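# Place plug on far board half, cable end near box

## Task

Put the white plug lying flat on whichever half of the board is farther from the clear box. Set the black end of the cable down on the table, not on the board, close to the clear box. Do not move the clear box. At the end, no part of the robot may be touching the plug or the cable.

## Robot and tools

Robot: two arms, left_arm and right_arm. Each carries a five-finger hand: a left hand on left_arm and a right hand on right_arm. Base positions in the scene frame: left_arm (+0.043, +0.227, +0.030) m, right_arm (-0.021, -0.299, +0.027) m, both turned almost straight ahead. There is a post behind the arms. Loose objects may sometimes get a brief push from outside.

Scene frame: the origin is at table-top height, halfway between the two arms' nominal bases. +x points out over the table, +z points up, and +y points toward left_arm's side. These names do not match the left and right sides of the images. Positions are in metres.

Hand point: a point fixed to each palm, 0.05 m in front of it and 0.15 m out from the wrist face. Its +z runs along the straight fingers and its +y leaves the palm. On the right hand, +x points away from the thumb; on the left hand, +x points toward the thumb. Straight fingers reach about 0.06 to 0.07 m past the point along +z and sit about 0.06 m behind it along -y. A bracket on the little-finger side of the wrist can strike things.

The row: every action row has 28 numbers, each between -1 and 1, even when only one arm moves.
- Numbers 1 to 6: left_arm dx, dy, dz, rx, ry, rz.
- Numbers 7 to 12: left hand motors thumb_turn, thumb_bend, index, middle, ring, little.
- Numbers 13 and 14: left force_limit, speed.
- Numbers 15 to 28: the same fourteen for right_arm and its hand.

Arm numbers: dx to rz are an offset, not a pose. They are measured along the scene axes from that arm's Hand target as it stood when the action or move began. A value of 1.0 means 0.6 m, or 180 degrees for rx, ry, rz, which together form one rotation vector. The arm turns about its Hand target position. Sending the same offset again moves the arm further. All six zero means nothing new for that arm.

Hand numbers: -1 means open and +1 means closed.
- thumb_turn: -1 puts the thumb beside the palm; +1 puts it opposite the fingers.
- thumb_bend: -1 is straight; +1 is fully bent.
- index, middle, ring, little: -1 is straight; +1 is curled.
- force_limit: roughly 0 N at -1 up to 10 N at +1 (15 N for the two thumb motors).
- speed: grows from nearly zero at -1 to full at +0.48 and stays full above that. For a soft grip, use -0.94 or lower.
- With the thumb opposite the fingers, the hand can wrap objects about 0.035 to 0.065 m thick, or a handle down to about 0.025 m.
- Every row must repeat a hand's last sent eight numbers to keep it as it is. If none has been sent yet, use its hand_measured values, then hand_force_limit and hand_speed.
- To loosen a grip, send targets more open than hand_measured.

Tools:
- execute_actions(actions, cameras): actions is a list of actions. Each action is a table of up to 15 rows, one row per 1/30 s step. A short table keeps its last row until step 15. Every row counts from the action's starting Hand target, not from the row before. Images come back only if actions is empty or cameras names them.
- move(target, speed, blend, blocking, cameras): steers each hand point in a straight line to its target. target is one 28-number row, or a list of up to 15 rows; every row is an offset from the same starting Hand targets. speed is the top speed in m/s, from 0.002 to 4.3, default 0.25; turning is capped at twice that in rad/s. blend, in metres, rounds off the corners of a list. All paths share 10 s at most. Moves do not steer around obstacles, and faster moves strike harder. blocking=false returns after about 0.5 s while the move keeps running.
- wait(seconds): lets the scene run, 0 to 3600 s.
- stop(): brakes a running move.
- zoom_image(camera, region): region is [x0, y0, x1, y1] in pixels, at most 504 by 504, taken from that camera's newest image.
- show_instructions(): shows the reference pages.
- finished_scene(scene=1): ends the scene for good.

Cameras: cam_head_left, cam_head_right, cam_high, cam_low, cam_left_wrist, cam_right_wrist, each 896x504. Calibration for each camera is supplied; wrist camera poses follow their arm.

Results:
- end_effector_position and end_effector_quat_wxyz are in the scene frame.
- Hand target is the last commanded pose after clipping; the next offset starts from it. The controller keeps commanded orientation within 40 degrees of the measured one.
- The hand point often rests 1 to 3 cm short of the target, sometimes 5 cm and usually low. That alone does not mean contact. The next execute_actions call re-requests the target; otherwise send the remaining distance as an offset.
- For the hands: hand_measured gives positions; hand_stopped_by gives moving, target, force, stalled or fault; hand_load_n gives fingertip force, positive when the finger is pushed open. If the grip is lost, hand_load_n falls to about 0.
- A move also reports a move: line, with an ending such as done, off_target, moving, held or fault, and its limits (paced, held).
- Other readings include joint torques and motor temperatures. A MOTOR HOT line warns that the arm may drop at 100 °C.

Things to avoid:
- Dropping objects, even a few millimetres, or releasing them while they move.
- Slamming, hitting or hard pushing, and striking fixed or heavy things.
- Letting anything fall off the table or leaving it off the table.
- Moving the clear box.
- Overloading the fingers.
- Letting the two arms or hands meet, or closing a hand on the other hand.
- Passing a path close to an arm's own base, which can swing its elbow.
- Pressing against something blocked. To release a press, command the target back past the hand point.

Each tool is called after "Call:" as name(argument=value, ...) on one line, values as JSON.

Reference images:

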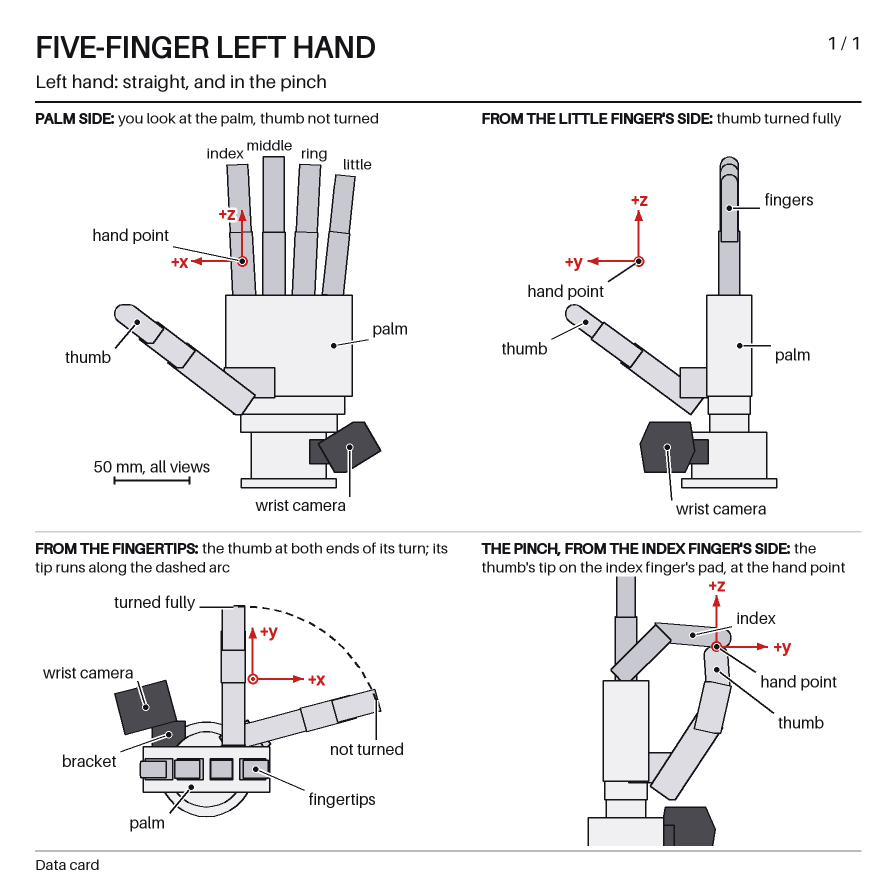

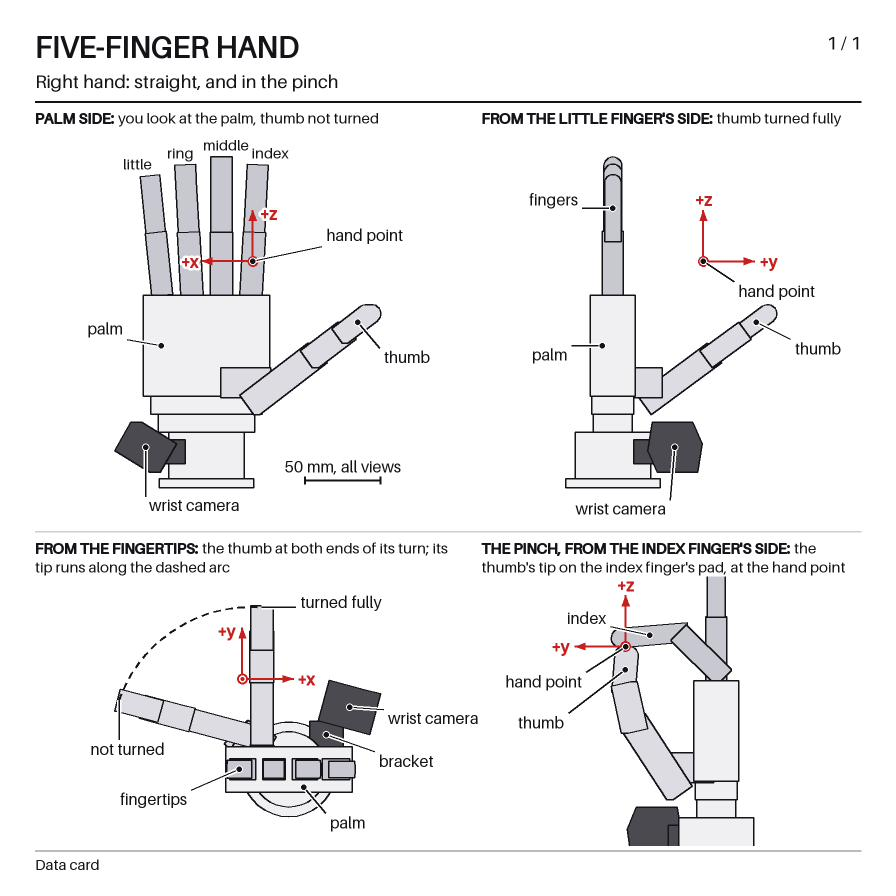

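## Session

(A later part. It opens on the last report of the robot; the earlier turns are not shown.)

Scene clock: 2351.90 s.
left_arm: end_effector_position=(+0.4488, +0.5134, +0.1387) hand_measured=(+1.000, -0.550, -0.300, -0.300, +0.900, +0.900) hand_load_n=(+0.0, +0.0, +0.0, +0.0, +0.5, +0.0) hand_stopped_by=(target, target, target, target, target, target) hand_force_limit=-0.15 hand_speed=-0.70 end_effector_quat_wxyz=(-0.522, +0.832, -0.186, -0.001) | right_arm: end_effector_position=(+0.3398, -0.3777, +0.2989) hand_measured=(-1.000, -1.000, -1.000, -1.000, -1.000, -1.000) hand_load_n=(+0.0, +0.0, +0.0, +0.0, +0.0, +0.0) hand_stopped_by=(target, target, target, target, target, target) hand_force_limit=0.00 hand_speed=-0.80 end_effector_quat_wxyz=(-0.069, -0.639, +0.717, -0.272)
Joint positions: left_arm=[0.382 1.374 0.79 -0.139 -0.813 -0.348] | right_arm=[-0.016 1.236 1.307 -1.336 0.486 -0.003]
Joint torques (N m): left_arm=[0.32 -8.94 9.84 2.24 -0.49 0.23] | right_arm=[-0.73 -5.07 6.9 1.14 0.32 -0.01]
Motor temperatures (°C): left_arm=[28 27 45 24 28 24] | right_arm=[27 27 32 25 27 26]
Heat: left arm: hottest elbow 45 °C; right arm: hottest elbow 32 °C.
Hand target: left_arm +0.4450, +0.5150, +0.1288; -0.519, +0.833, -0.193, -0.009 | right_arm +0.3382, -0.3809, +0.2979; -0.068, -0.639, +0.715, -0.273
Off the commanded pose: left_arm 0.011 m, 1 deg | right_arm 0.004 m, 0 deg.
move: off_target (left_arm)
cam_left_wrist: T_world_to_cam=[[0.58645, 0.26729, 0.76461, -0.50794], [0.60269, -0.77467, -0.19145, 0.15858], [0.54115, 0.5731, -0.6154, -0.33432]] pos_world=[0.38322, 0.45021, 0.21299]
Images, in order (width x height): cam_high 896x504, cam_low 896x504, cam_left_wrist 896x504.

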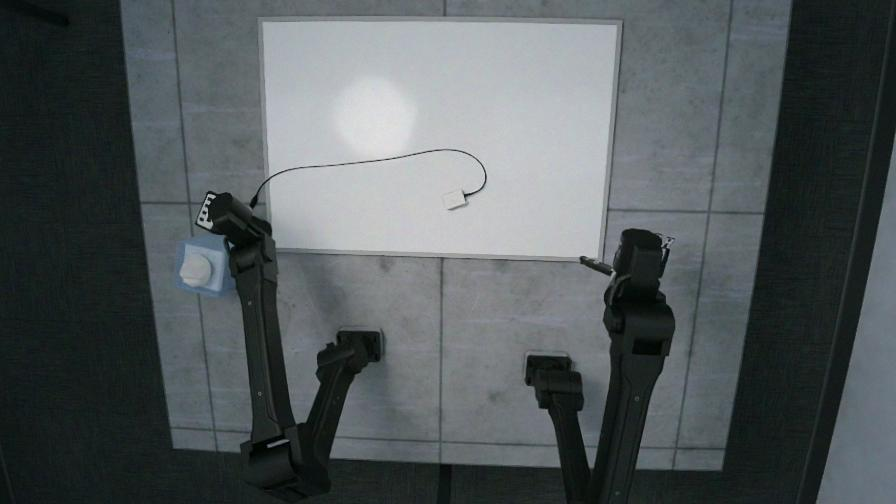

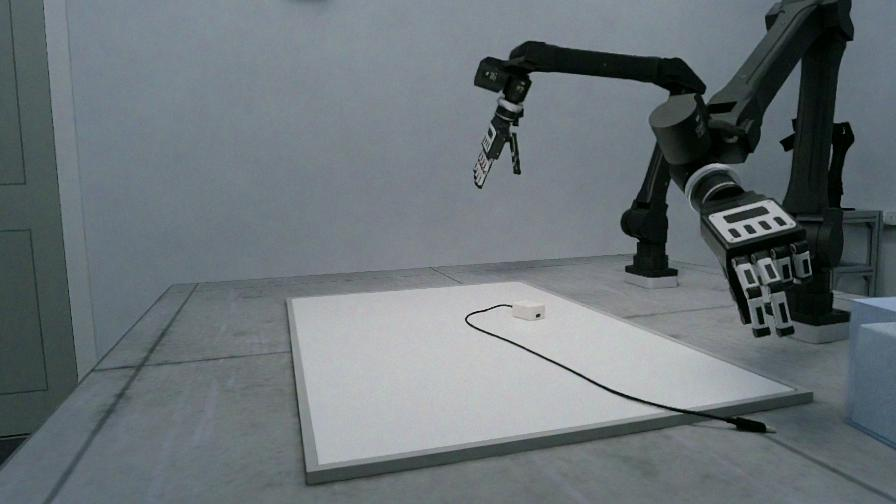

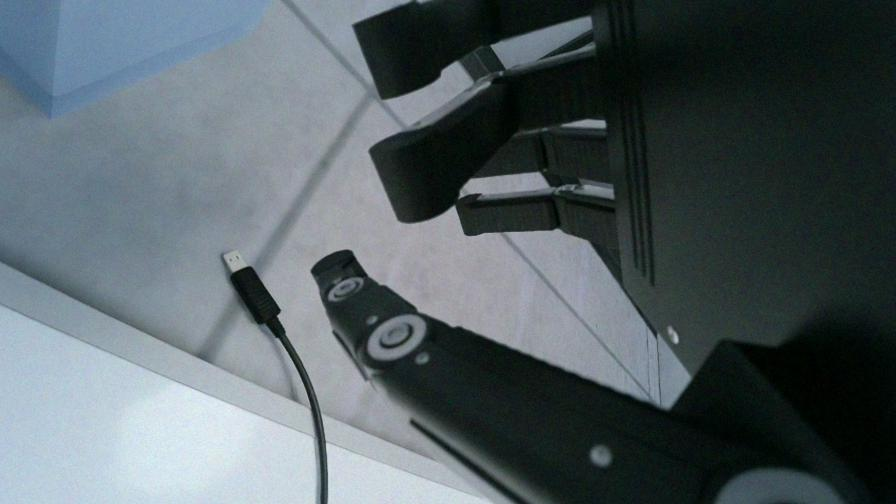

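Call:
move(target=[0.0073,0.0043,-0.12,0,0,-0.039,1,-0.55,-0.3,-0.3,0.9,0.9,-0.15,-0.7,0,0,0,0,0,0,-1,-1,-1,-1,-1,-1,0,-0.8], speed=0.12, cameras=["cam_left_wrist","cam_low"])

Scene clock: 2388.23 s.
left_arm: end_effector_position=(+0.4544, +0.5164, +0.0654) hand_measured=(+1.000, -0.550, -0.300, -0.300, +0.900, +0.900) hand_load_n=(+0.0, +0.0, +0.0, +0.0, +0.0, +0.0) hand_stopped_by=(target, target, target, target, target, target) hand_force_limit=-0.15 hand_speed=-0.70 end_effector_quat_wxyz=(-0.521, +0.819, -0.237, +0.030) | right_arm: end_effector_position=(+0.3398, -0.3777, +0.2989) hand_measured=(-1.000, -1.000, -1.000, -1.000, -1.000, -1.000) hand_load_n=(+0.0, -0.5, +0.0, +0.0, +0.0, +0.0) hand_stopped_by=(target, target, target, target, target, target) hand_force_limit=0.00 hand_speed=-0.80 end_effector_quat_wxyz=(-0.069, -0.639, +0.717, -0.272)
Joint positions: left_arm=[0.416 1.519 0.673 0.214 -0.692 -0.212] | right_arm=[-0.016 1.236 1.307 -1.336 0.486 -0.003]
Joint torques (N m): left_arm=[0.32 -9.76 8.2 2.37 -0.37 0.24] | right_arm=[-0.38 -5.07 6.9 1.2 0.32 0.01]
Heat: left arm: hottest elbow 41 °C; right arm: hottest elbow 32 °C.
Hand target: left_arm +0.4493, +0.5176, +0.0568; -0.518, +0.819, -0.243, +0.023 | right_arm +0.3382, -0.3809, +0.2979; -0.068, -0.639, +0.715, -0.273
Off the commanded pose: left_arm 0.010 m, 1 deg | right_arm 0.004 m, 0 deg.
move: done
cam_left_wrist: T_world_to_cam=[[0.61643, 0.19342, 0.76328, -0.43133], [0.50339, -0.8422, -0.19313, 0.22365], [0.60548, 0.50328, -0.61653, -0.37731]] pos_world=[0.38175, 0.46168, 0.13979]
Images, in order (width x height): cam_low 896x504, cam_left_wrist 896x504.

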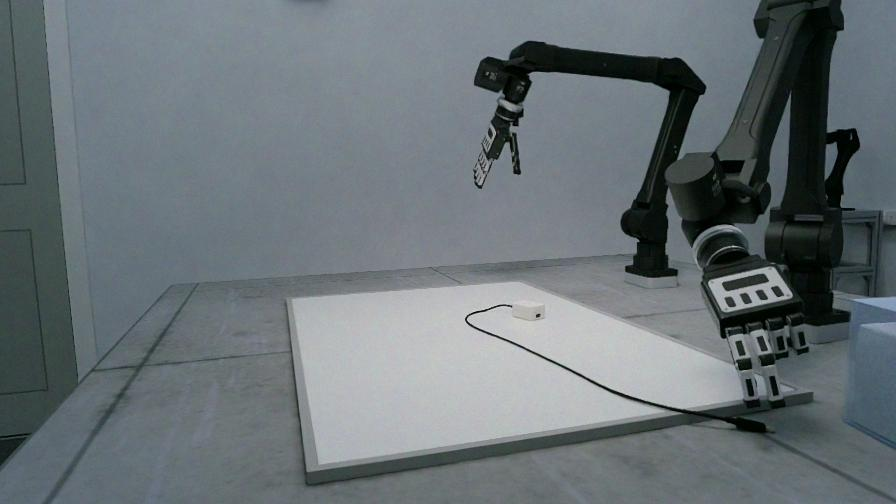

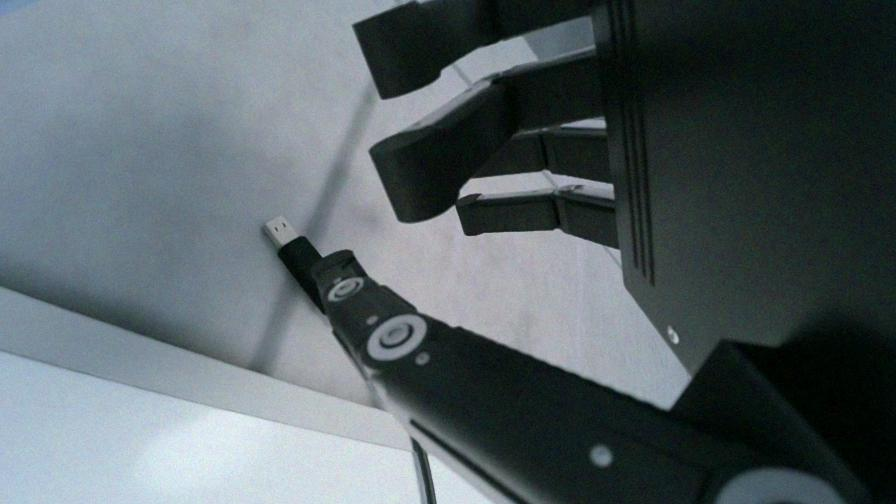

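Call:
move(target=[0,0,-0.069,0,0,0,1,-0.55,-0.3,-0.3,0.9,0.9,-0.15,-0.7,0,0,0,0,0,0,-1,-1,-1,-1,-1,-1,0,-0.8], speed=0.06, cameras=["cam_left_wrist","cam_low"])

Call:
zoom_image(camera="cam_left_wrist", region=[240, 120, 520, 360])

Scene clock: 2414.50 s.
left_arm: end_effector_position=(+0.4564, +0.5174, +0.0266) hand_measured=(+1.000, -0.550, -0.300, -0.300, +0.900, +0.900) hand_load_n=(+0.0, +0.0, +0.0, +0.0, +0.0, +0.0) hand_stopped_by=(target, target, target, target, target, target) hand_force_limit=-0.15 hand_speed=-0.70 end_effector_quat_wxyz=(-0.523, +0.818, -0.236, +0.032) | right_arm: end_effector_position=(+0.3398, -0.3777, +0.2989) hand_measured=(-1.000, -1.000, -1.000, -1.000, -1.000, -1.000) hand_load_n=(+0.0, +0.0, +0.0, +0.0, +0.0, +0.0) hand_stopped_by=(target, target, target, target, target, target) hand_force_limit=0.00 hand_speed=-0.80 end_effector_quat_wxyz=(-0.069, -0.639, +0.717, -0.272)
Joint positions: left_arm=[0.416 1.632 0.648 0.358 -0.692 -0.212] | right_arm=[-0.016 1.236 1.307 -1.336 0.486 -0.003]
Joint torques (N m): left_arm=[0.32 -9.99 6.89 2.41 -0.37 0.22] | right_arm=[-0.62 -5.13 6.98 1.1 0.34 -0.02]
Motor temperatures (°C): left_arm=[28 28 39 24 27 24] | right_arm=[27 27 32 25 27 26]
Heat: left arm: hottest elbow 39 °C; right arm: hottest elbow 32 °C.
Hand target: left_arm +0.4493, +0.5177, +0.0155; -0.518, +0.819, -0.243, +0.023 | right_arm +0.3382, -0.3809, +0.2979; -0.068, -0.639, +0.715, -0.273
Off the commanded pose: left_arm 0.013 m, 1 deg | right_arm 0.004 m, 0 deg.
move: off_target (left_arm)
cam_left_wrist: T_world_to_cam=[[0.6125, 0.19099, 0.76705, -0.40014], [0.50416, -0.84178, -0.19297, 0.21541], [0.60883, 0.50491, -0.61188, -0.40547]] pos_world=[0.38334, 0.46248, 0.1004]
Images, in order (width x height): cam_low 896x504, cam_left_wrist 896x504.

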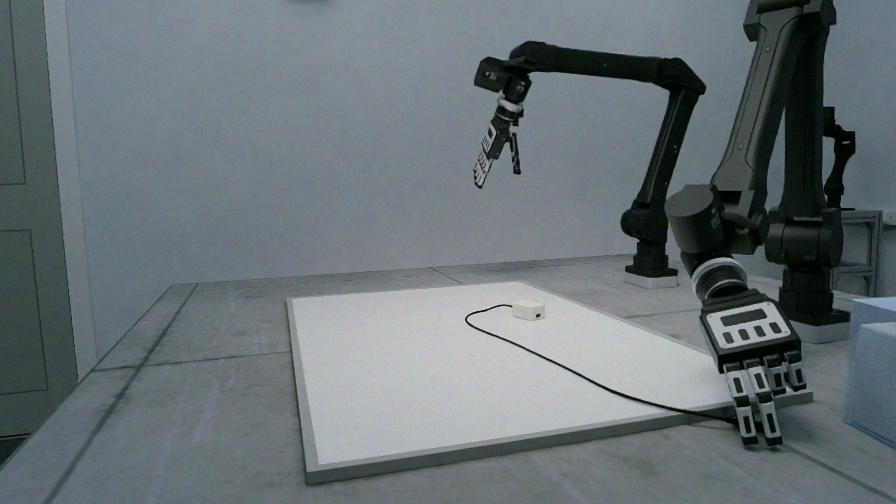

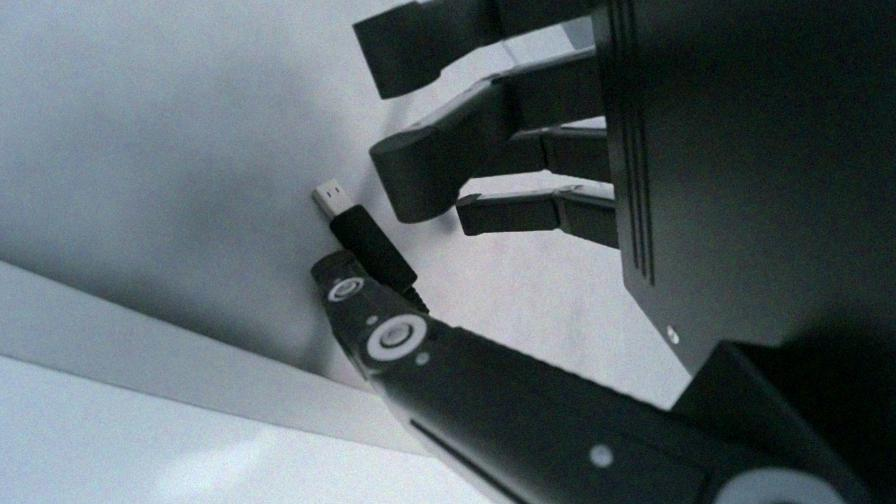

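Scaled by 1.800 from the camera's image (finer frame: 1280x720).

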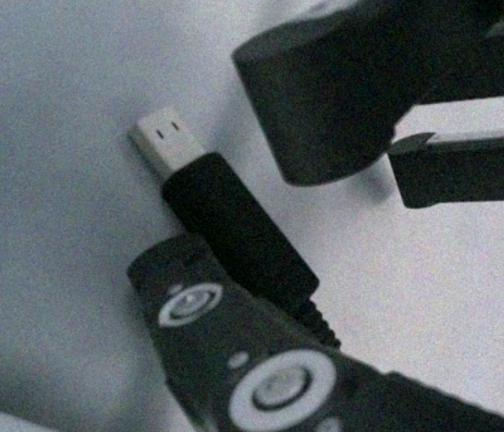

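Call:
move(target=[0,0,-0.01,0,0,0,1,-0.55,-0.3,-0.3,0.9,0.9,-0.15,-0.7,0,0,0,0,0,0,-1,-1,-1,-1,-1,-1,0,-0.8], speed=0.04, cameras=["cam_left_wrist"])

Scene clock: 2427.47 s.
left_arm: end_effector_position=(+0.4590, +0.5184, +0.0251) hand_measured=(+1.000, -0.550, -0.300, -0.300, +0.900, +0.900) hand_load_n=(+0.0, +0.0, +0.0, +0.0, +0.0, +0.0) hand_stopped_by=(target, target, target, target, target, target) hand_force_limit=-0.15 hand_speed=-0.70 end_effector_quat_wxyz=(-0.526, +0.817, -0.234, +0.036) | right_arm: end_effector_position=(+0.3398, -0.3777, +0.2989) hand_measured=(-1.000, -1.000, -1.000, -1.000, -1.000, -1.000) hand_load_n=(+0.0, +0.0, +0.0, +0.0, +0.0, +0.0) hand_stopped_by=(target, target, target, target, target, target) hand_force_limit=0.00 hand_speed=-0.80 end_effector_quat_wxyz=(-0.069, -0.639, +0.717, -0.272)
Joint positions: left_arm=[0.416 1.643 0.648 0.381 -0.691 -0.212] | right_arm=[-0.016 1.236 1.307 -1.336 0.486 -0.003]
Joint torques (N m): left_arm=[0.32 -9.64 6.48 2.32 -0.4 0.22] | right_arm=[-0.56 -5.19 6.94 1.1 0.32 -0.01]
Heat: left arm: hottest elbow 39 °C; right arm: hottest elbow 32 °C.
Hand target: left_arm +0.4494, +0.5176, +0.0095; -0.518, +0.819, -0.243, +0.023 | right_arm +0.3382, -0.3809, +0.2979; -0.068, -0.639, +0.715, -0.273
Off the commanded pose: left_arm 0.018 m, 2 deg | right_arm 0.004 m, 0 deg.
move: off_target (left_arm)
cam_left_wrist: T_world_to_cam=[[0.6047, 0.18727, 0.77413, -0.3955], [0.50531, -0.8415, -0.19115, 0.21388], [0.61563, 0.50676, -0.60348, -0.41266]] pos_world=[0.38512, 0.46317, 0.09802]

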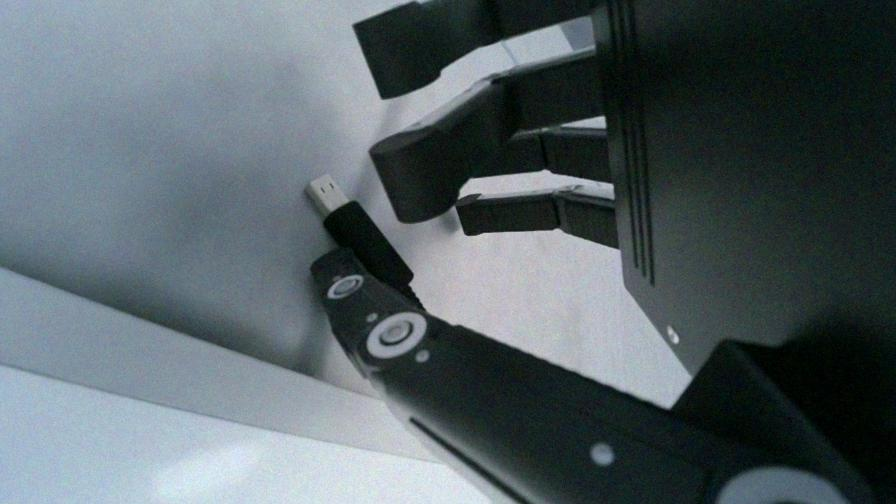

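Call:
move(target=[[-0.01,0,0.06,0,0,0,1,-0.55,-0.3,-0.3,0.9,0.9,-0.15,-0.7,0,0,0,0,0,0,-1,-1,-1,-1,-1,-1,0,-0.8],[-0.013,0,0.005,0,0,0,1,-0.55,-0.3,-0.3,0.9,0.9,-0.15,-0.7,0,0,0,0,0,0,-1,-1,-1,-1,-1,-1,0,-0.8]], speed=[0.1,0.06], cameras=["cam_left_wrist"])

Scene clock: 2449.87 s.
left_arm: end_effector_position=(+0.4495, +0.5173, +0.0248) hand_measured=(+1.000, -0.550, -0.300, -0.300, +0.900, +0.900) hand_load_n=(+0.0, +0.0, +0.0, +0.0, +0.0, +0.0) hand_stopped_by=(target, target, target, target, target, target) hand_force_limit=-0.15 hand_speed=-0.70 end_effector_quat_wxyz=(-0.524, +0.818, -0.236, +0.034) | right_arm: end_effector_position=(+0.3398, -0.3777, +0.2989) hand_measured=(-1.000, -1.000, -1.000, -1.000, -1.000, -1.000) hand_load_n=(+0.0, +0.0, +0.0, +0.0, +0.0, +0.0) hand_stopped_by=(target, target, target, target, target, target) hand_force_limit=0.00 hand_speed=-0.80 end_effector_quat_wxyz=(-0.069, -0.639, +0.717, -0.272)
Joint positions: left_arm=[0.424 1.626 0.626 0.382 -0.683 -0.205] | right_arm=[-0.016 1.236 1.307 -1.336 0.486 -0.003]
Joint torques (N m): left_arm=[0.32 -9.64 6.84 2.39 -0.44 0.22] | right_arm=[-0.44 -5.19 6.94 1.13 0.33 0]
Heat: left arm: hottest elbow 38 °C; right arm: hottest elbow 32 °C.
Hand target: left_arm +0.4414, +0.5176, +0.0123; -0.518, +0.819, -0.244, +0.023 | right_arm +0.3382, -0.3809, +0.2979; -0.068, -0.639, +0.715, -0.273
Off the commanded pose: left_arm 0.015 m, 2 deg | right_arm 0.004 m, 0 deg.
move: off_target (left_arm)
cam_left_wrist: T_world_to_cam=[[0.60979, 0.18943, 0.76959, -0.39257], [0.50352, -0.84247, -0.19159, 0.21912], [0.61207, 0.50433, -0.60912, -0.40352]] pos_world=[0.37604, 0.46247, 0.09831]

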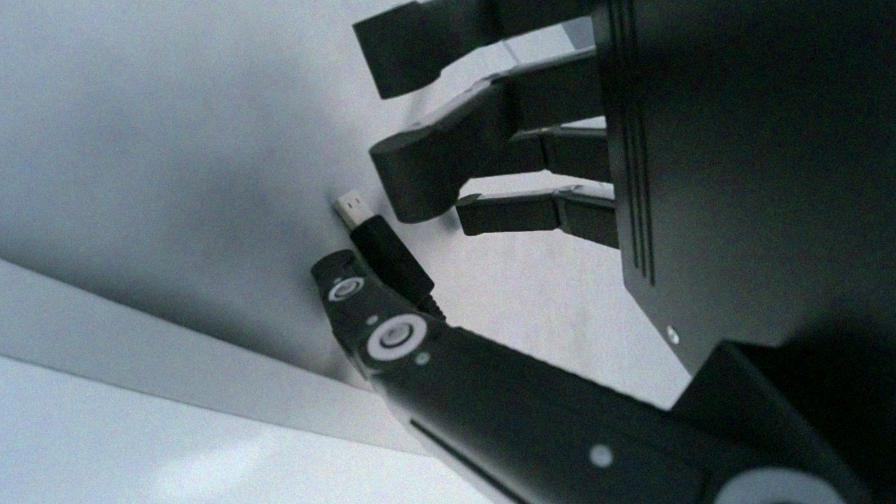

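Call:
move(target=[0,0,0,0,0,0,1,-0.4,0.45,0.45,0.9,0.9,-0.15,-0.9,0,0,0,0,0,0,-1,-1,-1,-1,-1,-1,0,-0.8], speed=0.03, cameras=["cam_left_wrist","cam_low"])

Call:
zoom_image(camera="cam_left_wrist", region=[240, 120, 520, 360])

Scene clock: 2462.87 s.
left_arm: end_effector_position=(+0.4501, +0.5177, +0.0255) hand_measured=(+1.000, -0.400, +0.450, +0.378, +0.900, +0.900) hand_load_n=(+0.0, +3.0, +0.0, +5.5, +0.0, +0.0) hand_stopped_by=(target, target, target, force, target, target) hand_force_limit=-0.15 hand_speed=-0.90 end_effector_quat_wxyz=(-0.525, +0.817, -0.235, +0.035) | right_arm: end_effector_position=(+0.3398, -0.3777, +0.2989) hand_measured=(-1.000, -1.000, -1.000, -1.000, -1.000, -1.000) hand_load_n=(+0.0, +0.0, +0.5, +0.0, +0.0, +0.0) hand_stopped_by=(target, target, target, target, target, target) hand_force_limit=0.00 hand_speed=-0.80 end_effector_quat_wxyz=(-0.069, -0.639, +0.717, -0.272)
Joint positions: left_arm=[0.424 1.626 0.626 0.386 -0.683 -0.204] | right_arm=[-0.016 1.236 1.307 -1.336 0.486 -0.003]
Joint torques (N m): left_arm=[0.32 -9.52 6.72 2.19 -0.43 0.21] | right_arm=[-0.5 -4.89 6.9 1.11 0.34 0.01]
Heat: left arm: hottest elbow 37 °C; right arm: hottest elbow 32 °C.
Hand target: left_arm +0.4415, +0.5175, +0.0123; -0.518, +0.819, -0.244, +0.023 | right_arm +0.3382, -0.3809, +0.2979; -0.068, -0.639, +0.715, -0.273
Off the commanded pose: left_arm 0.016 m, 2 deg | right_arm 0.004 m, 0 deg.
move: done
cam_left_wrist: T_world_to_cam=[[0.60767, 0.18744, 0.77175, -0.39165], [0.50359, -0.84235, -0.19193, 0.21911], [0.61412, 0.50528, -0.60626, -0.4051]] pos_world=[0.37643, 0.46267, 0.09871]
Images, in order (width x height): cam_low 896x504, cam_left_wrist 896x504.

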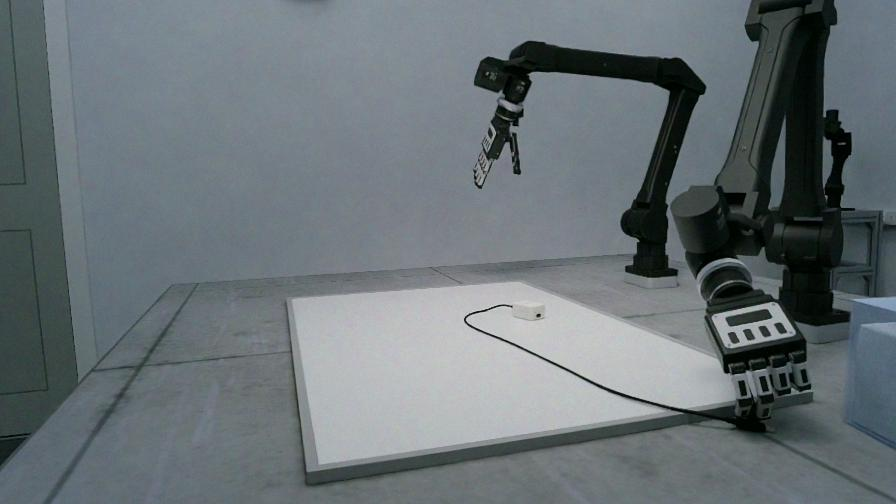

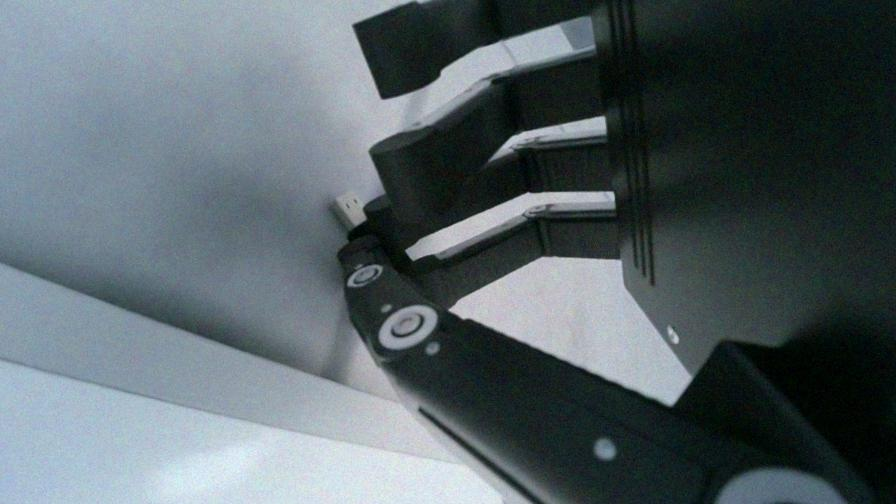

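Scaled by 1.800 from the camera's image (finer frame: 1280x720).

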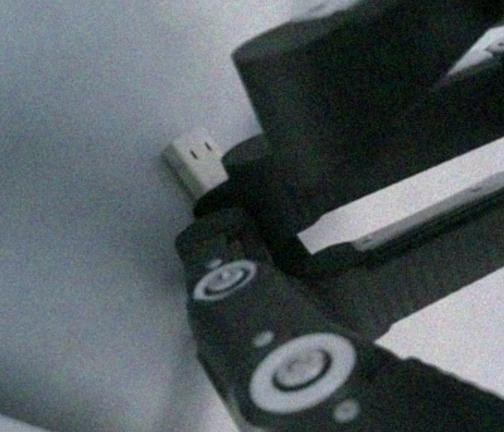

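Call:
move(target=[0,0,0,0,0,0,1,-0.4,0.7,0.45,0.9,0.9,-0.15,-0.92,0,0,0,0,0,0,-1,-1,-1,-1,-1,-1,0,-0.8], speed=0.03, cameras=["cam_left_wrist"])

Call:
zoom_image(camera="cam_left_wrist", region=[240, 120, 520, 360])

Scene clock: 2483.60 s.
left_arm: end_effector_position=(+0.4501, +0.5177, +0.0255) hand_measured=(+1.000, -0.400, +0.700, +0.378, +0.900, +0.900) hand_load_n=(+0.0, +3.0, +0.0, +5.5, +0.0, +0.0) hand_stopped_by=(target, target, target, force, target, target) hand_force_limit=-0.15 hand_speed=-0.92 end_effector_quat_wxyz=(-0.525, +0.817, -0.235, +0.035) | right_arm: end_effector_position=(+0.3398, -0.3777, +0.2989) hand_measured=(-1.000, -1.000, -1.000, -1.000, -1.000, -1.000) hand_load_n=(+0.0, +0.0, +0.0, +0.0, +0.0, +0.0) hand_stopped_by=(target, target, target, target, target, target) hand_force_limit=0.00 hand_speed=-0.80 end_effector_quat_wxyz=(-0.069, -0.639, +0.717, -0.272)
Joint positions: left_arm=[0.424 1.626 0.626 0.386 -0.683 -0.204] | right_arm=[-0.016 1.236 1.307 -1.336 0.486 -0.003]
Joint torques (N m): left_arm=[0.38 -9.52 6.72 2.19 -0.43 0.21] | right_arm=[-0.44 -5.19 6.95 1.18 0.33 -0.02]
Heat: left arm: hottest elbow 37 °C; right arm: hottest elbow 32 °C.
Hand target: left_arm +0.4415, +0.5175, +0.0123; -0.518, +0.819, -0.244, +0.023 | right_arm +0.3382, -0.3809, +0.2979; -0.068, -0.639, +0.715, -0.273
Off the commanded pose: left_arm 0.016 m, 2 deg | right_arm 0.004 m, 0 deg.
move: done
cam_left_wrist: T_world_to_cam=[[0.60767, 0.18744, 0.77175, -0.39165], [0.50359, -0.84235, -0.19193, 0.21911], [0.61412, 0.50528, -0.60626, -0.4051]] pos_world=[0.37643, 0.46267, 0.09871]

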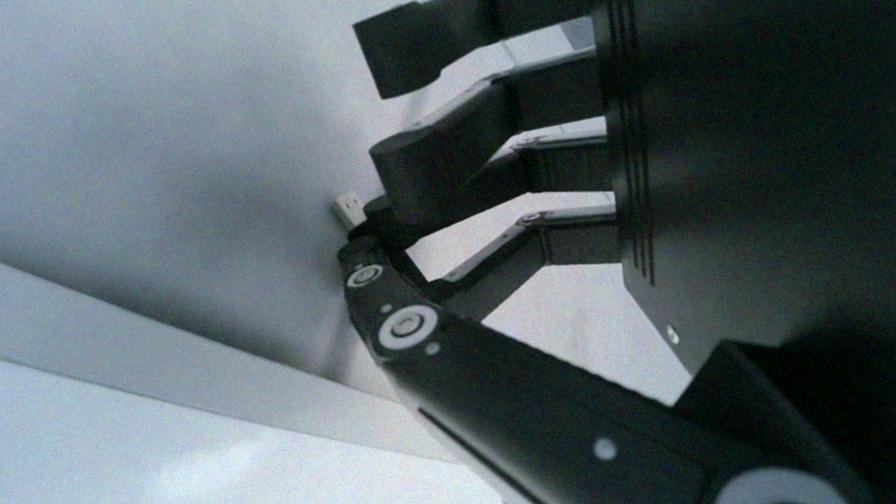

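Scaled by 1.800 from the camera's image (finer frame: 1280x720).

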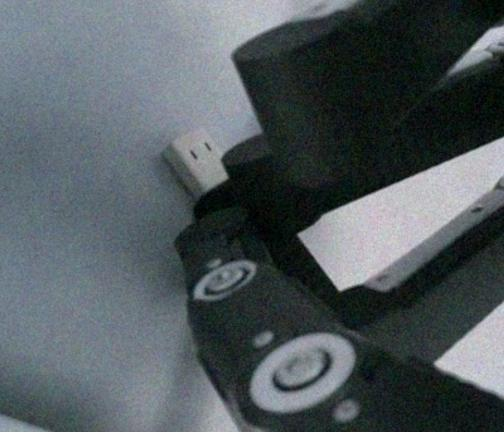

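Call:
move(target=[0,0,0,0,0,0,1,-0.45,-0.3,-0.3,0.9,0.9,-0.15,-0.85,0,0,0,0,0,0,-1,-1,-1,-1,-1,-1,0,-0.8], speed=0.03, cameras=["cam_left_wrist"])

Call:
zoom_image(camera="cam_left_wrist", region=[240, 120, 520, 360])

Scene clock: 2517.93 s.
left_arm: end_effector_position=(+0.4510, +0.5182, +0.0264) hand_measured=(+1.000, -0.450, -0.300, -0.300, +0.900, +0.900) hand_load_n=(+0.0, +0.0, +0.0, +0.0, +0.0, +0.0) hand_stopped_by=(target, target, target, target, target, target) hand_force_limit=-0.15 hand_speed=-0.85 end_effector_quat_wxyz=(-0.526, +0.817, -0.234, +0.036) | right_arm: end_effector_position=(+0.3398, -0.3777, +0.2989) hand_measured=(-1.000, -1.000, -1.000, -1.000, -1.000, -1.000) hand_load_n=(+0.0, +0.0, +0.0, +0.0, +0.5, +0.0) hand_stopped_by=(target, target, target, target, target, target) hand_force_limit=0.00 hand_speed=-0.80 end_effector_quat_wxyz=(-0.069, -0.639, +0.717, -0.272)
Joint positions: left_arm=[0.424 1.626 0.626 0.391 -0.683 -0.204] | right_arm=[-0.016 1.236 1.307 -1.336 0.486 -0.003]
Joint torques (N m): left_arm=[0.38 -9.58 6.72 1.98 -0.4 0.21] | right_arm=[-0.79 -5.13 6.93 1.2 0.33 -0.01]
Heat: left arm: hottest elbow 36 °C; right arm: hottest elbow 32 °C.
Hand target: left_arm +0.4415, +0.5175, +0.0124; -0.518, +0.819, -0.244, +0.023 | right_arm +0.3382, -0.3809, +0.2979; -0.068, -0.639, +0.715, -0.273
Off the commanded pose: left_arm 0.017 m, 2 deg | right_arm 0.004 m, 0 deg.
move: done
cam_left_wrist: T_world_to_cam=[[0.60392, 0.18573, 0.7751, -0.39058], [0.50478, -0.84171, -0.19161, 0.21838], [0.61683, 0.50697, -0.60208, -0.40753]] pos_world=[0.37702, 0.46296, 0.09922]

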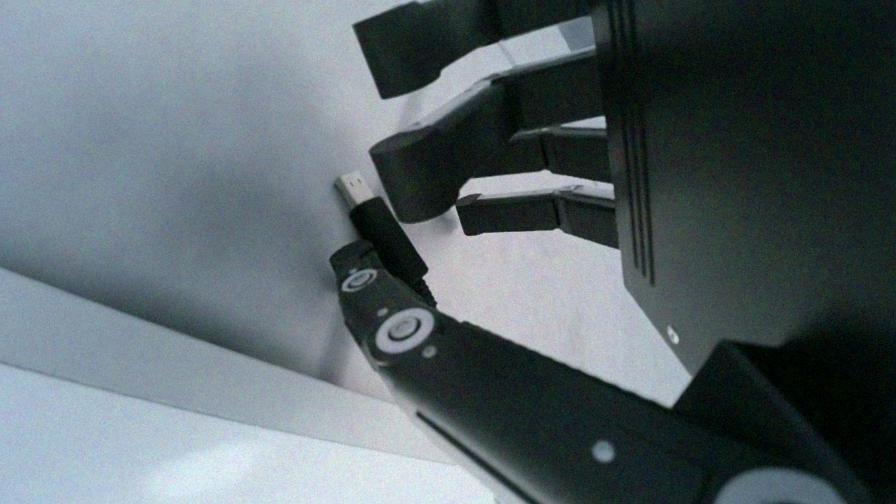

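Scaled by 1.800 from the camera's image (finer frame: 1280x720).

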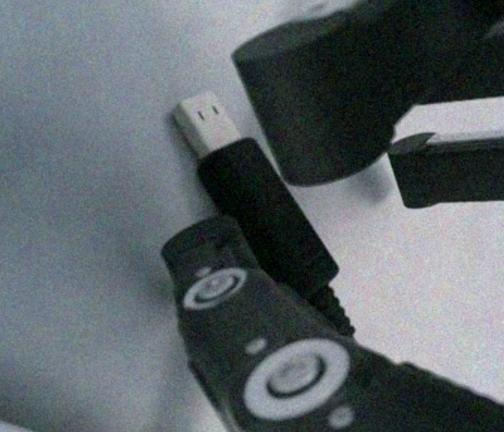

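Call:
move(target=[-0.006,0,-0.016,0,0,0,1,-0.42,-0.3,-0.3,0.9,0.9,-0.15,-0.85,0,0,0,0,0,0,-1,-1,-1,-1,-1,-1,0,-0.8], speed=0.05, cameras=["cam_left_wrist","cam_low"])

Call:
zoom_image(camera="cam_left_wrist", region=[240, 120, 520, 360])

Scene clock: 2529.07 s.
left_arm: end_effector_position=(+0.4495, +0.5185, +0.0210) hand_measured=(+1.000, -0.420, -0.300, -0.300, +0.900, +0.900) hand_load_n=(+0.0, +0.0, -0.5, +0.0, +0.0, +0.0) hand_stopped_by=(target, target, target, target, target, target) hand_force_limit=-0.15 hand_speed=-0.85 end_effector_quat_wxyz=(-0.528, +0.816, -0.232, +0.038) | right_arm: end_effector_position=(+0.3398, -0.3777, +0.2989) hand_measured=(-1.000, -1.000, -1.000, -1.000, -1.000, -1.000) hand_load_n=(+0.0, +0.0, +0.0, +0.0, +0.0, +0.0) hand_stopped_by=(target, target, target, target, target, target) hand_force_limit=0.00 hand_speed=-0.80 end_effector_quat_wxyz=(-0.069, -0.639, +0.717, -0.272)
Joint positions: left_arm=[0.426 1.641 0.616 0.423 -0.682 -0.203] | right_arm=[-0.016 1.236 1.307 -1.336 0.486 -0.003]
Joint torques (N m): left_arm=[0.44 -8.94 6.16 2.24 -0.33 0.22] | right_arm=[-0.5 -5.13 6.93 1.14 0.35 -0.02]
Heat: left arm: hottest elbow 36 °C; right arm: hottest elbow 32 °C.
Hand target: left_arm +0.4379, +0.5176, +0.0029; -0.518, +0.819, -0.244, +0.023 | right_arm +0.3382, -0.3809, +0.2979; -0.068, -0.639, +0.715, -0.273
Off the commanded pose: left_arm 0.022 m, 2 deg | right_arm 0.004 m, 0 deg.
move: off_target (left_arm)
cam_left_wrist: T_world_to_cam=[[0.59949, 0.1841, 0.77893, -0.3828], [0.5063, -0.84096, -0.1909, 0.21724], [0.6199, 0.50881, -0.59735, -0.41251]] pos_world=[0.37521, 0.46306, 0.09323]
Images, in order (width x height): cam_low 896x504, cam_left_wrist 896x504.

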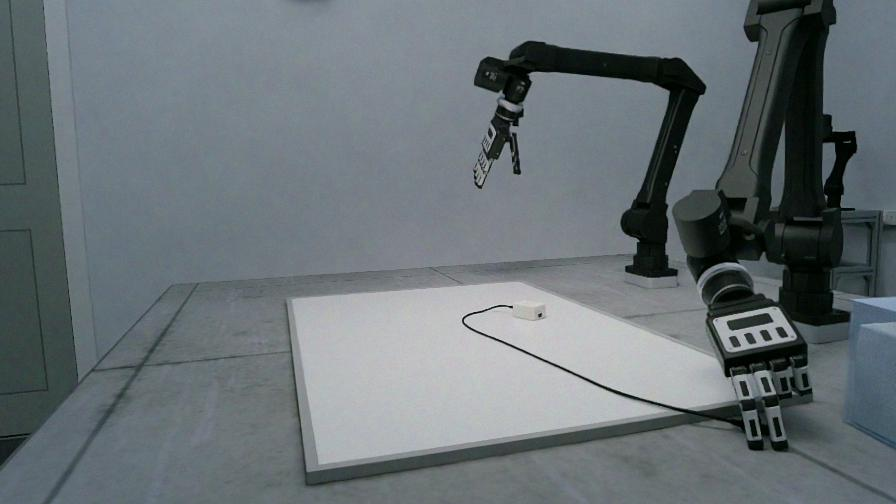

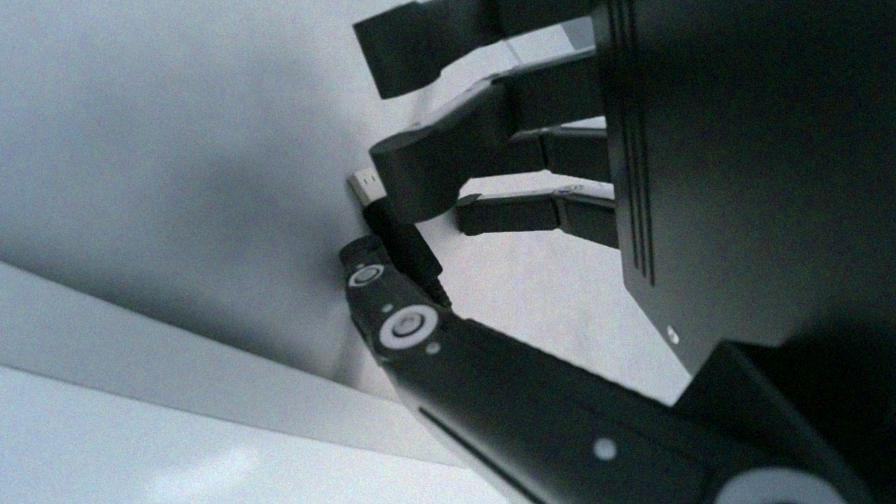

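Scaled by 1.800 from the camera's image (finer frame: 1280x720).

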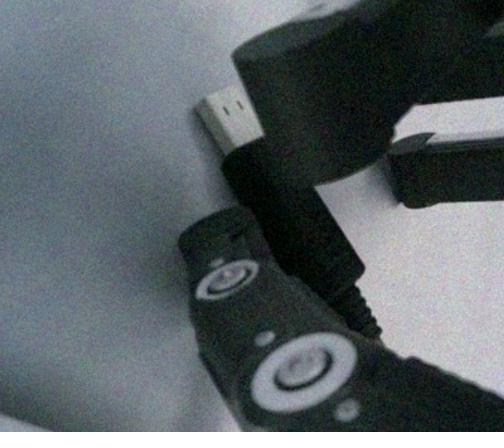

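Call:
move(target=[0,0,0,0,0,0,1,-0.4,0.5,0.5,0.9,0.9,-0.15,-0.9,0,0,0,0,0,0,-1,-1,-1,-1,-1,-1,0,-0.8], speed=0.03, cameras=["cam_left_wrist","cam_low"])

Call:
zoom_image(camera="cam_left_wrist", region=[240, 120, 520, 360])

Scene clock: 2538.43 s.
left_arm: end_effector_position=(+0.4495, +0.5201, +0.0209) hand_measured=(+1.000, -0.402, +0.238, +0.192, +0.900, +0.900) hand_load_n=(+0.0, +4.5, +5.0, +3.0, +0.0, +0.0) hand_stopped_by=(target, target, force, force, target, target) hand_force_limit=-0.15 hand_speed=-0.90 end_effector_quat_wxyz=(-0.529, +0.816, -0.231, +0.039) | right_arm: end_effector_position=(+0.3398, -0.3777, +0.2989) hand_measured=(-1.000, -1.000, -1.000, -1.000, -1.000, -1.000) hand_load_n=(+0.0, +0.0, +0.0, +0.0, +0.0, +0.0) hand_stopped_by=(target, target, target, target, target, target) hand_force_limit=0.00 hand_speed=-0.80 end_effector_quat_wxyz=(-0.069, -0.639, +0.717, -0.272)
Joint positions: left_arm=[0.429 1.644 0.616 0.431 -0.681 -0.202] | right_arm=[-0.016 1.236 1.307 -1.336 0.486 -0.003]
Joint torques (N m): left_arm=[0.26 -9.17 6.13 1.98 -0.33 0.22] | right_arm=[-0.5 -5.01 6.9 1.14 0.35 -0.01]
Heat: left arm: hottest elbow 36 °C; right arm: hottest elbow 32 °C.
Hand target: left_arm +0.4378, +0.5177, +0.0028; -0.518, +0.819, -0.244, +0.023 | right_arm +0.3382, -0.3809, +0.2979; -0.068, -0.639, +0.715, -0.273
Off the commanded pose: left_arm 0.022 m, 3 deg | right_arm 0.004 m, 0 deg.
move: done
cam_left_wrist: T_world_to_cam=[[0.59655, 0.18376, 0.78126, -0.38149], [0.50879, -0.83942, -0.19106, 0.21671], [0.62069, 0.51148, -0.59425, -0.41516]] pos_world=[0.375, 0.46436, 0.09273]
Images, in order (width x height): cam_low 896x504, cam_left_wrist 896x504.

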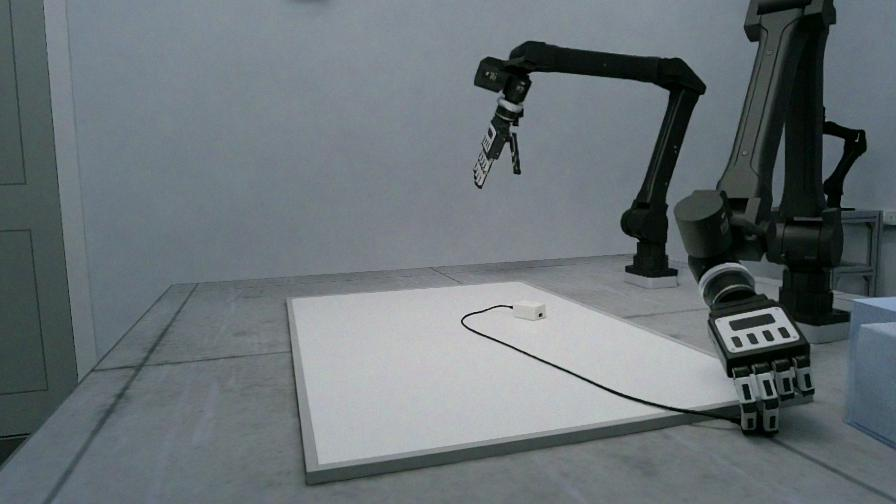

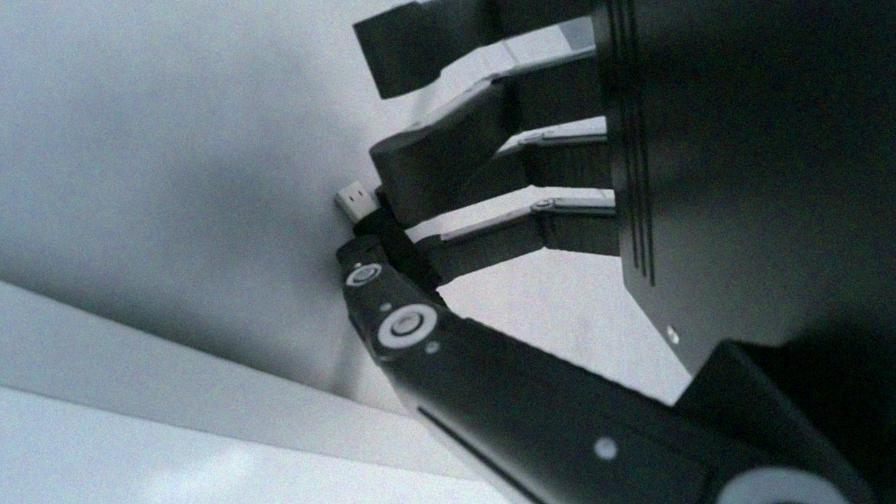

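Scaled by 1.800 from the camera's image (finer frame: 1280x720).

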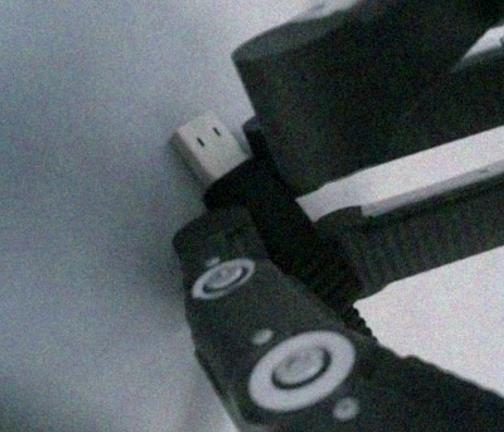

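Call:
move(target=[0,0,0,0,0,0,1,-0.4,0.53,0.53,0.9,0.9,0.1,-0.92,0,0,0,0,0,0,-1,-1,-1,-1,-1,-1,0,-0.8], speed=0.03)

Scene clock: 2548.23 s.
left_arm: end_effector_position=(+0.4496, +0.5201, +0.0210) hand_measured=(+1.000, -0.402, +0.244, +0.204, +0.900, +0.900) hand_load_n=(+0.0, +7.0, +5.0, +5.5, +0.0, +0.0) hand_stopped_by=(target, target, force, force, target, target) hand_force_limit=0.10 hand_speed=-0.92 end_effector_quat_wxyz=(-0.529, +0.815, -0.231, +0.039) | right_arm: end_effector_position=(+0.3398, -0.3777, +0.2989) hand_measured=(-1.000, -1.000, -1.000, -1.000, -1.000, -1.000) hand_load_n=(+0.0, +0.0, -0.5, +0.0, +0.0, +0.0) hand_stopped_by=(target, target, target, target, target, target) hand_force_limit=0.00 hand_speed=-0.80 end_effector_quat_wxyz=(-0.069, -0.639, +0.717, -0.272)
Joint positions: left_arm=[0.429 1.644 0.616 0.431 -0.681 -0.201] | right_arm=[-0.016 1.236 1.307 -1.336 0.486 -0.003]
Joint torques (N m): left_arm=[0.26 -9.17 6.12 1.95 -0.33 0.22] | right_arm=[-0.79 -5.25 6.95 1.13 0.32 0.01]
Heat: left arm: hottest elbow 36 °C; right arm: hottest elbow 32 °C.
Hand target: left_arm +0.4379, +0.5175, +0.0027; -0.518, +0.819, -0.244, +0.023 | right_arm +0.3382, -0.3809, +0.2979; -0.068, -0.639, +0.715, -0.273
Off the commanded pose: left_arm 0.022 m, 3 deg | right_arm 0.004 m, 0 deg.
move: done


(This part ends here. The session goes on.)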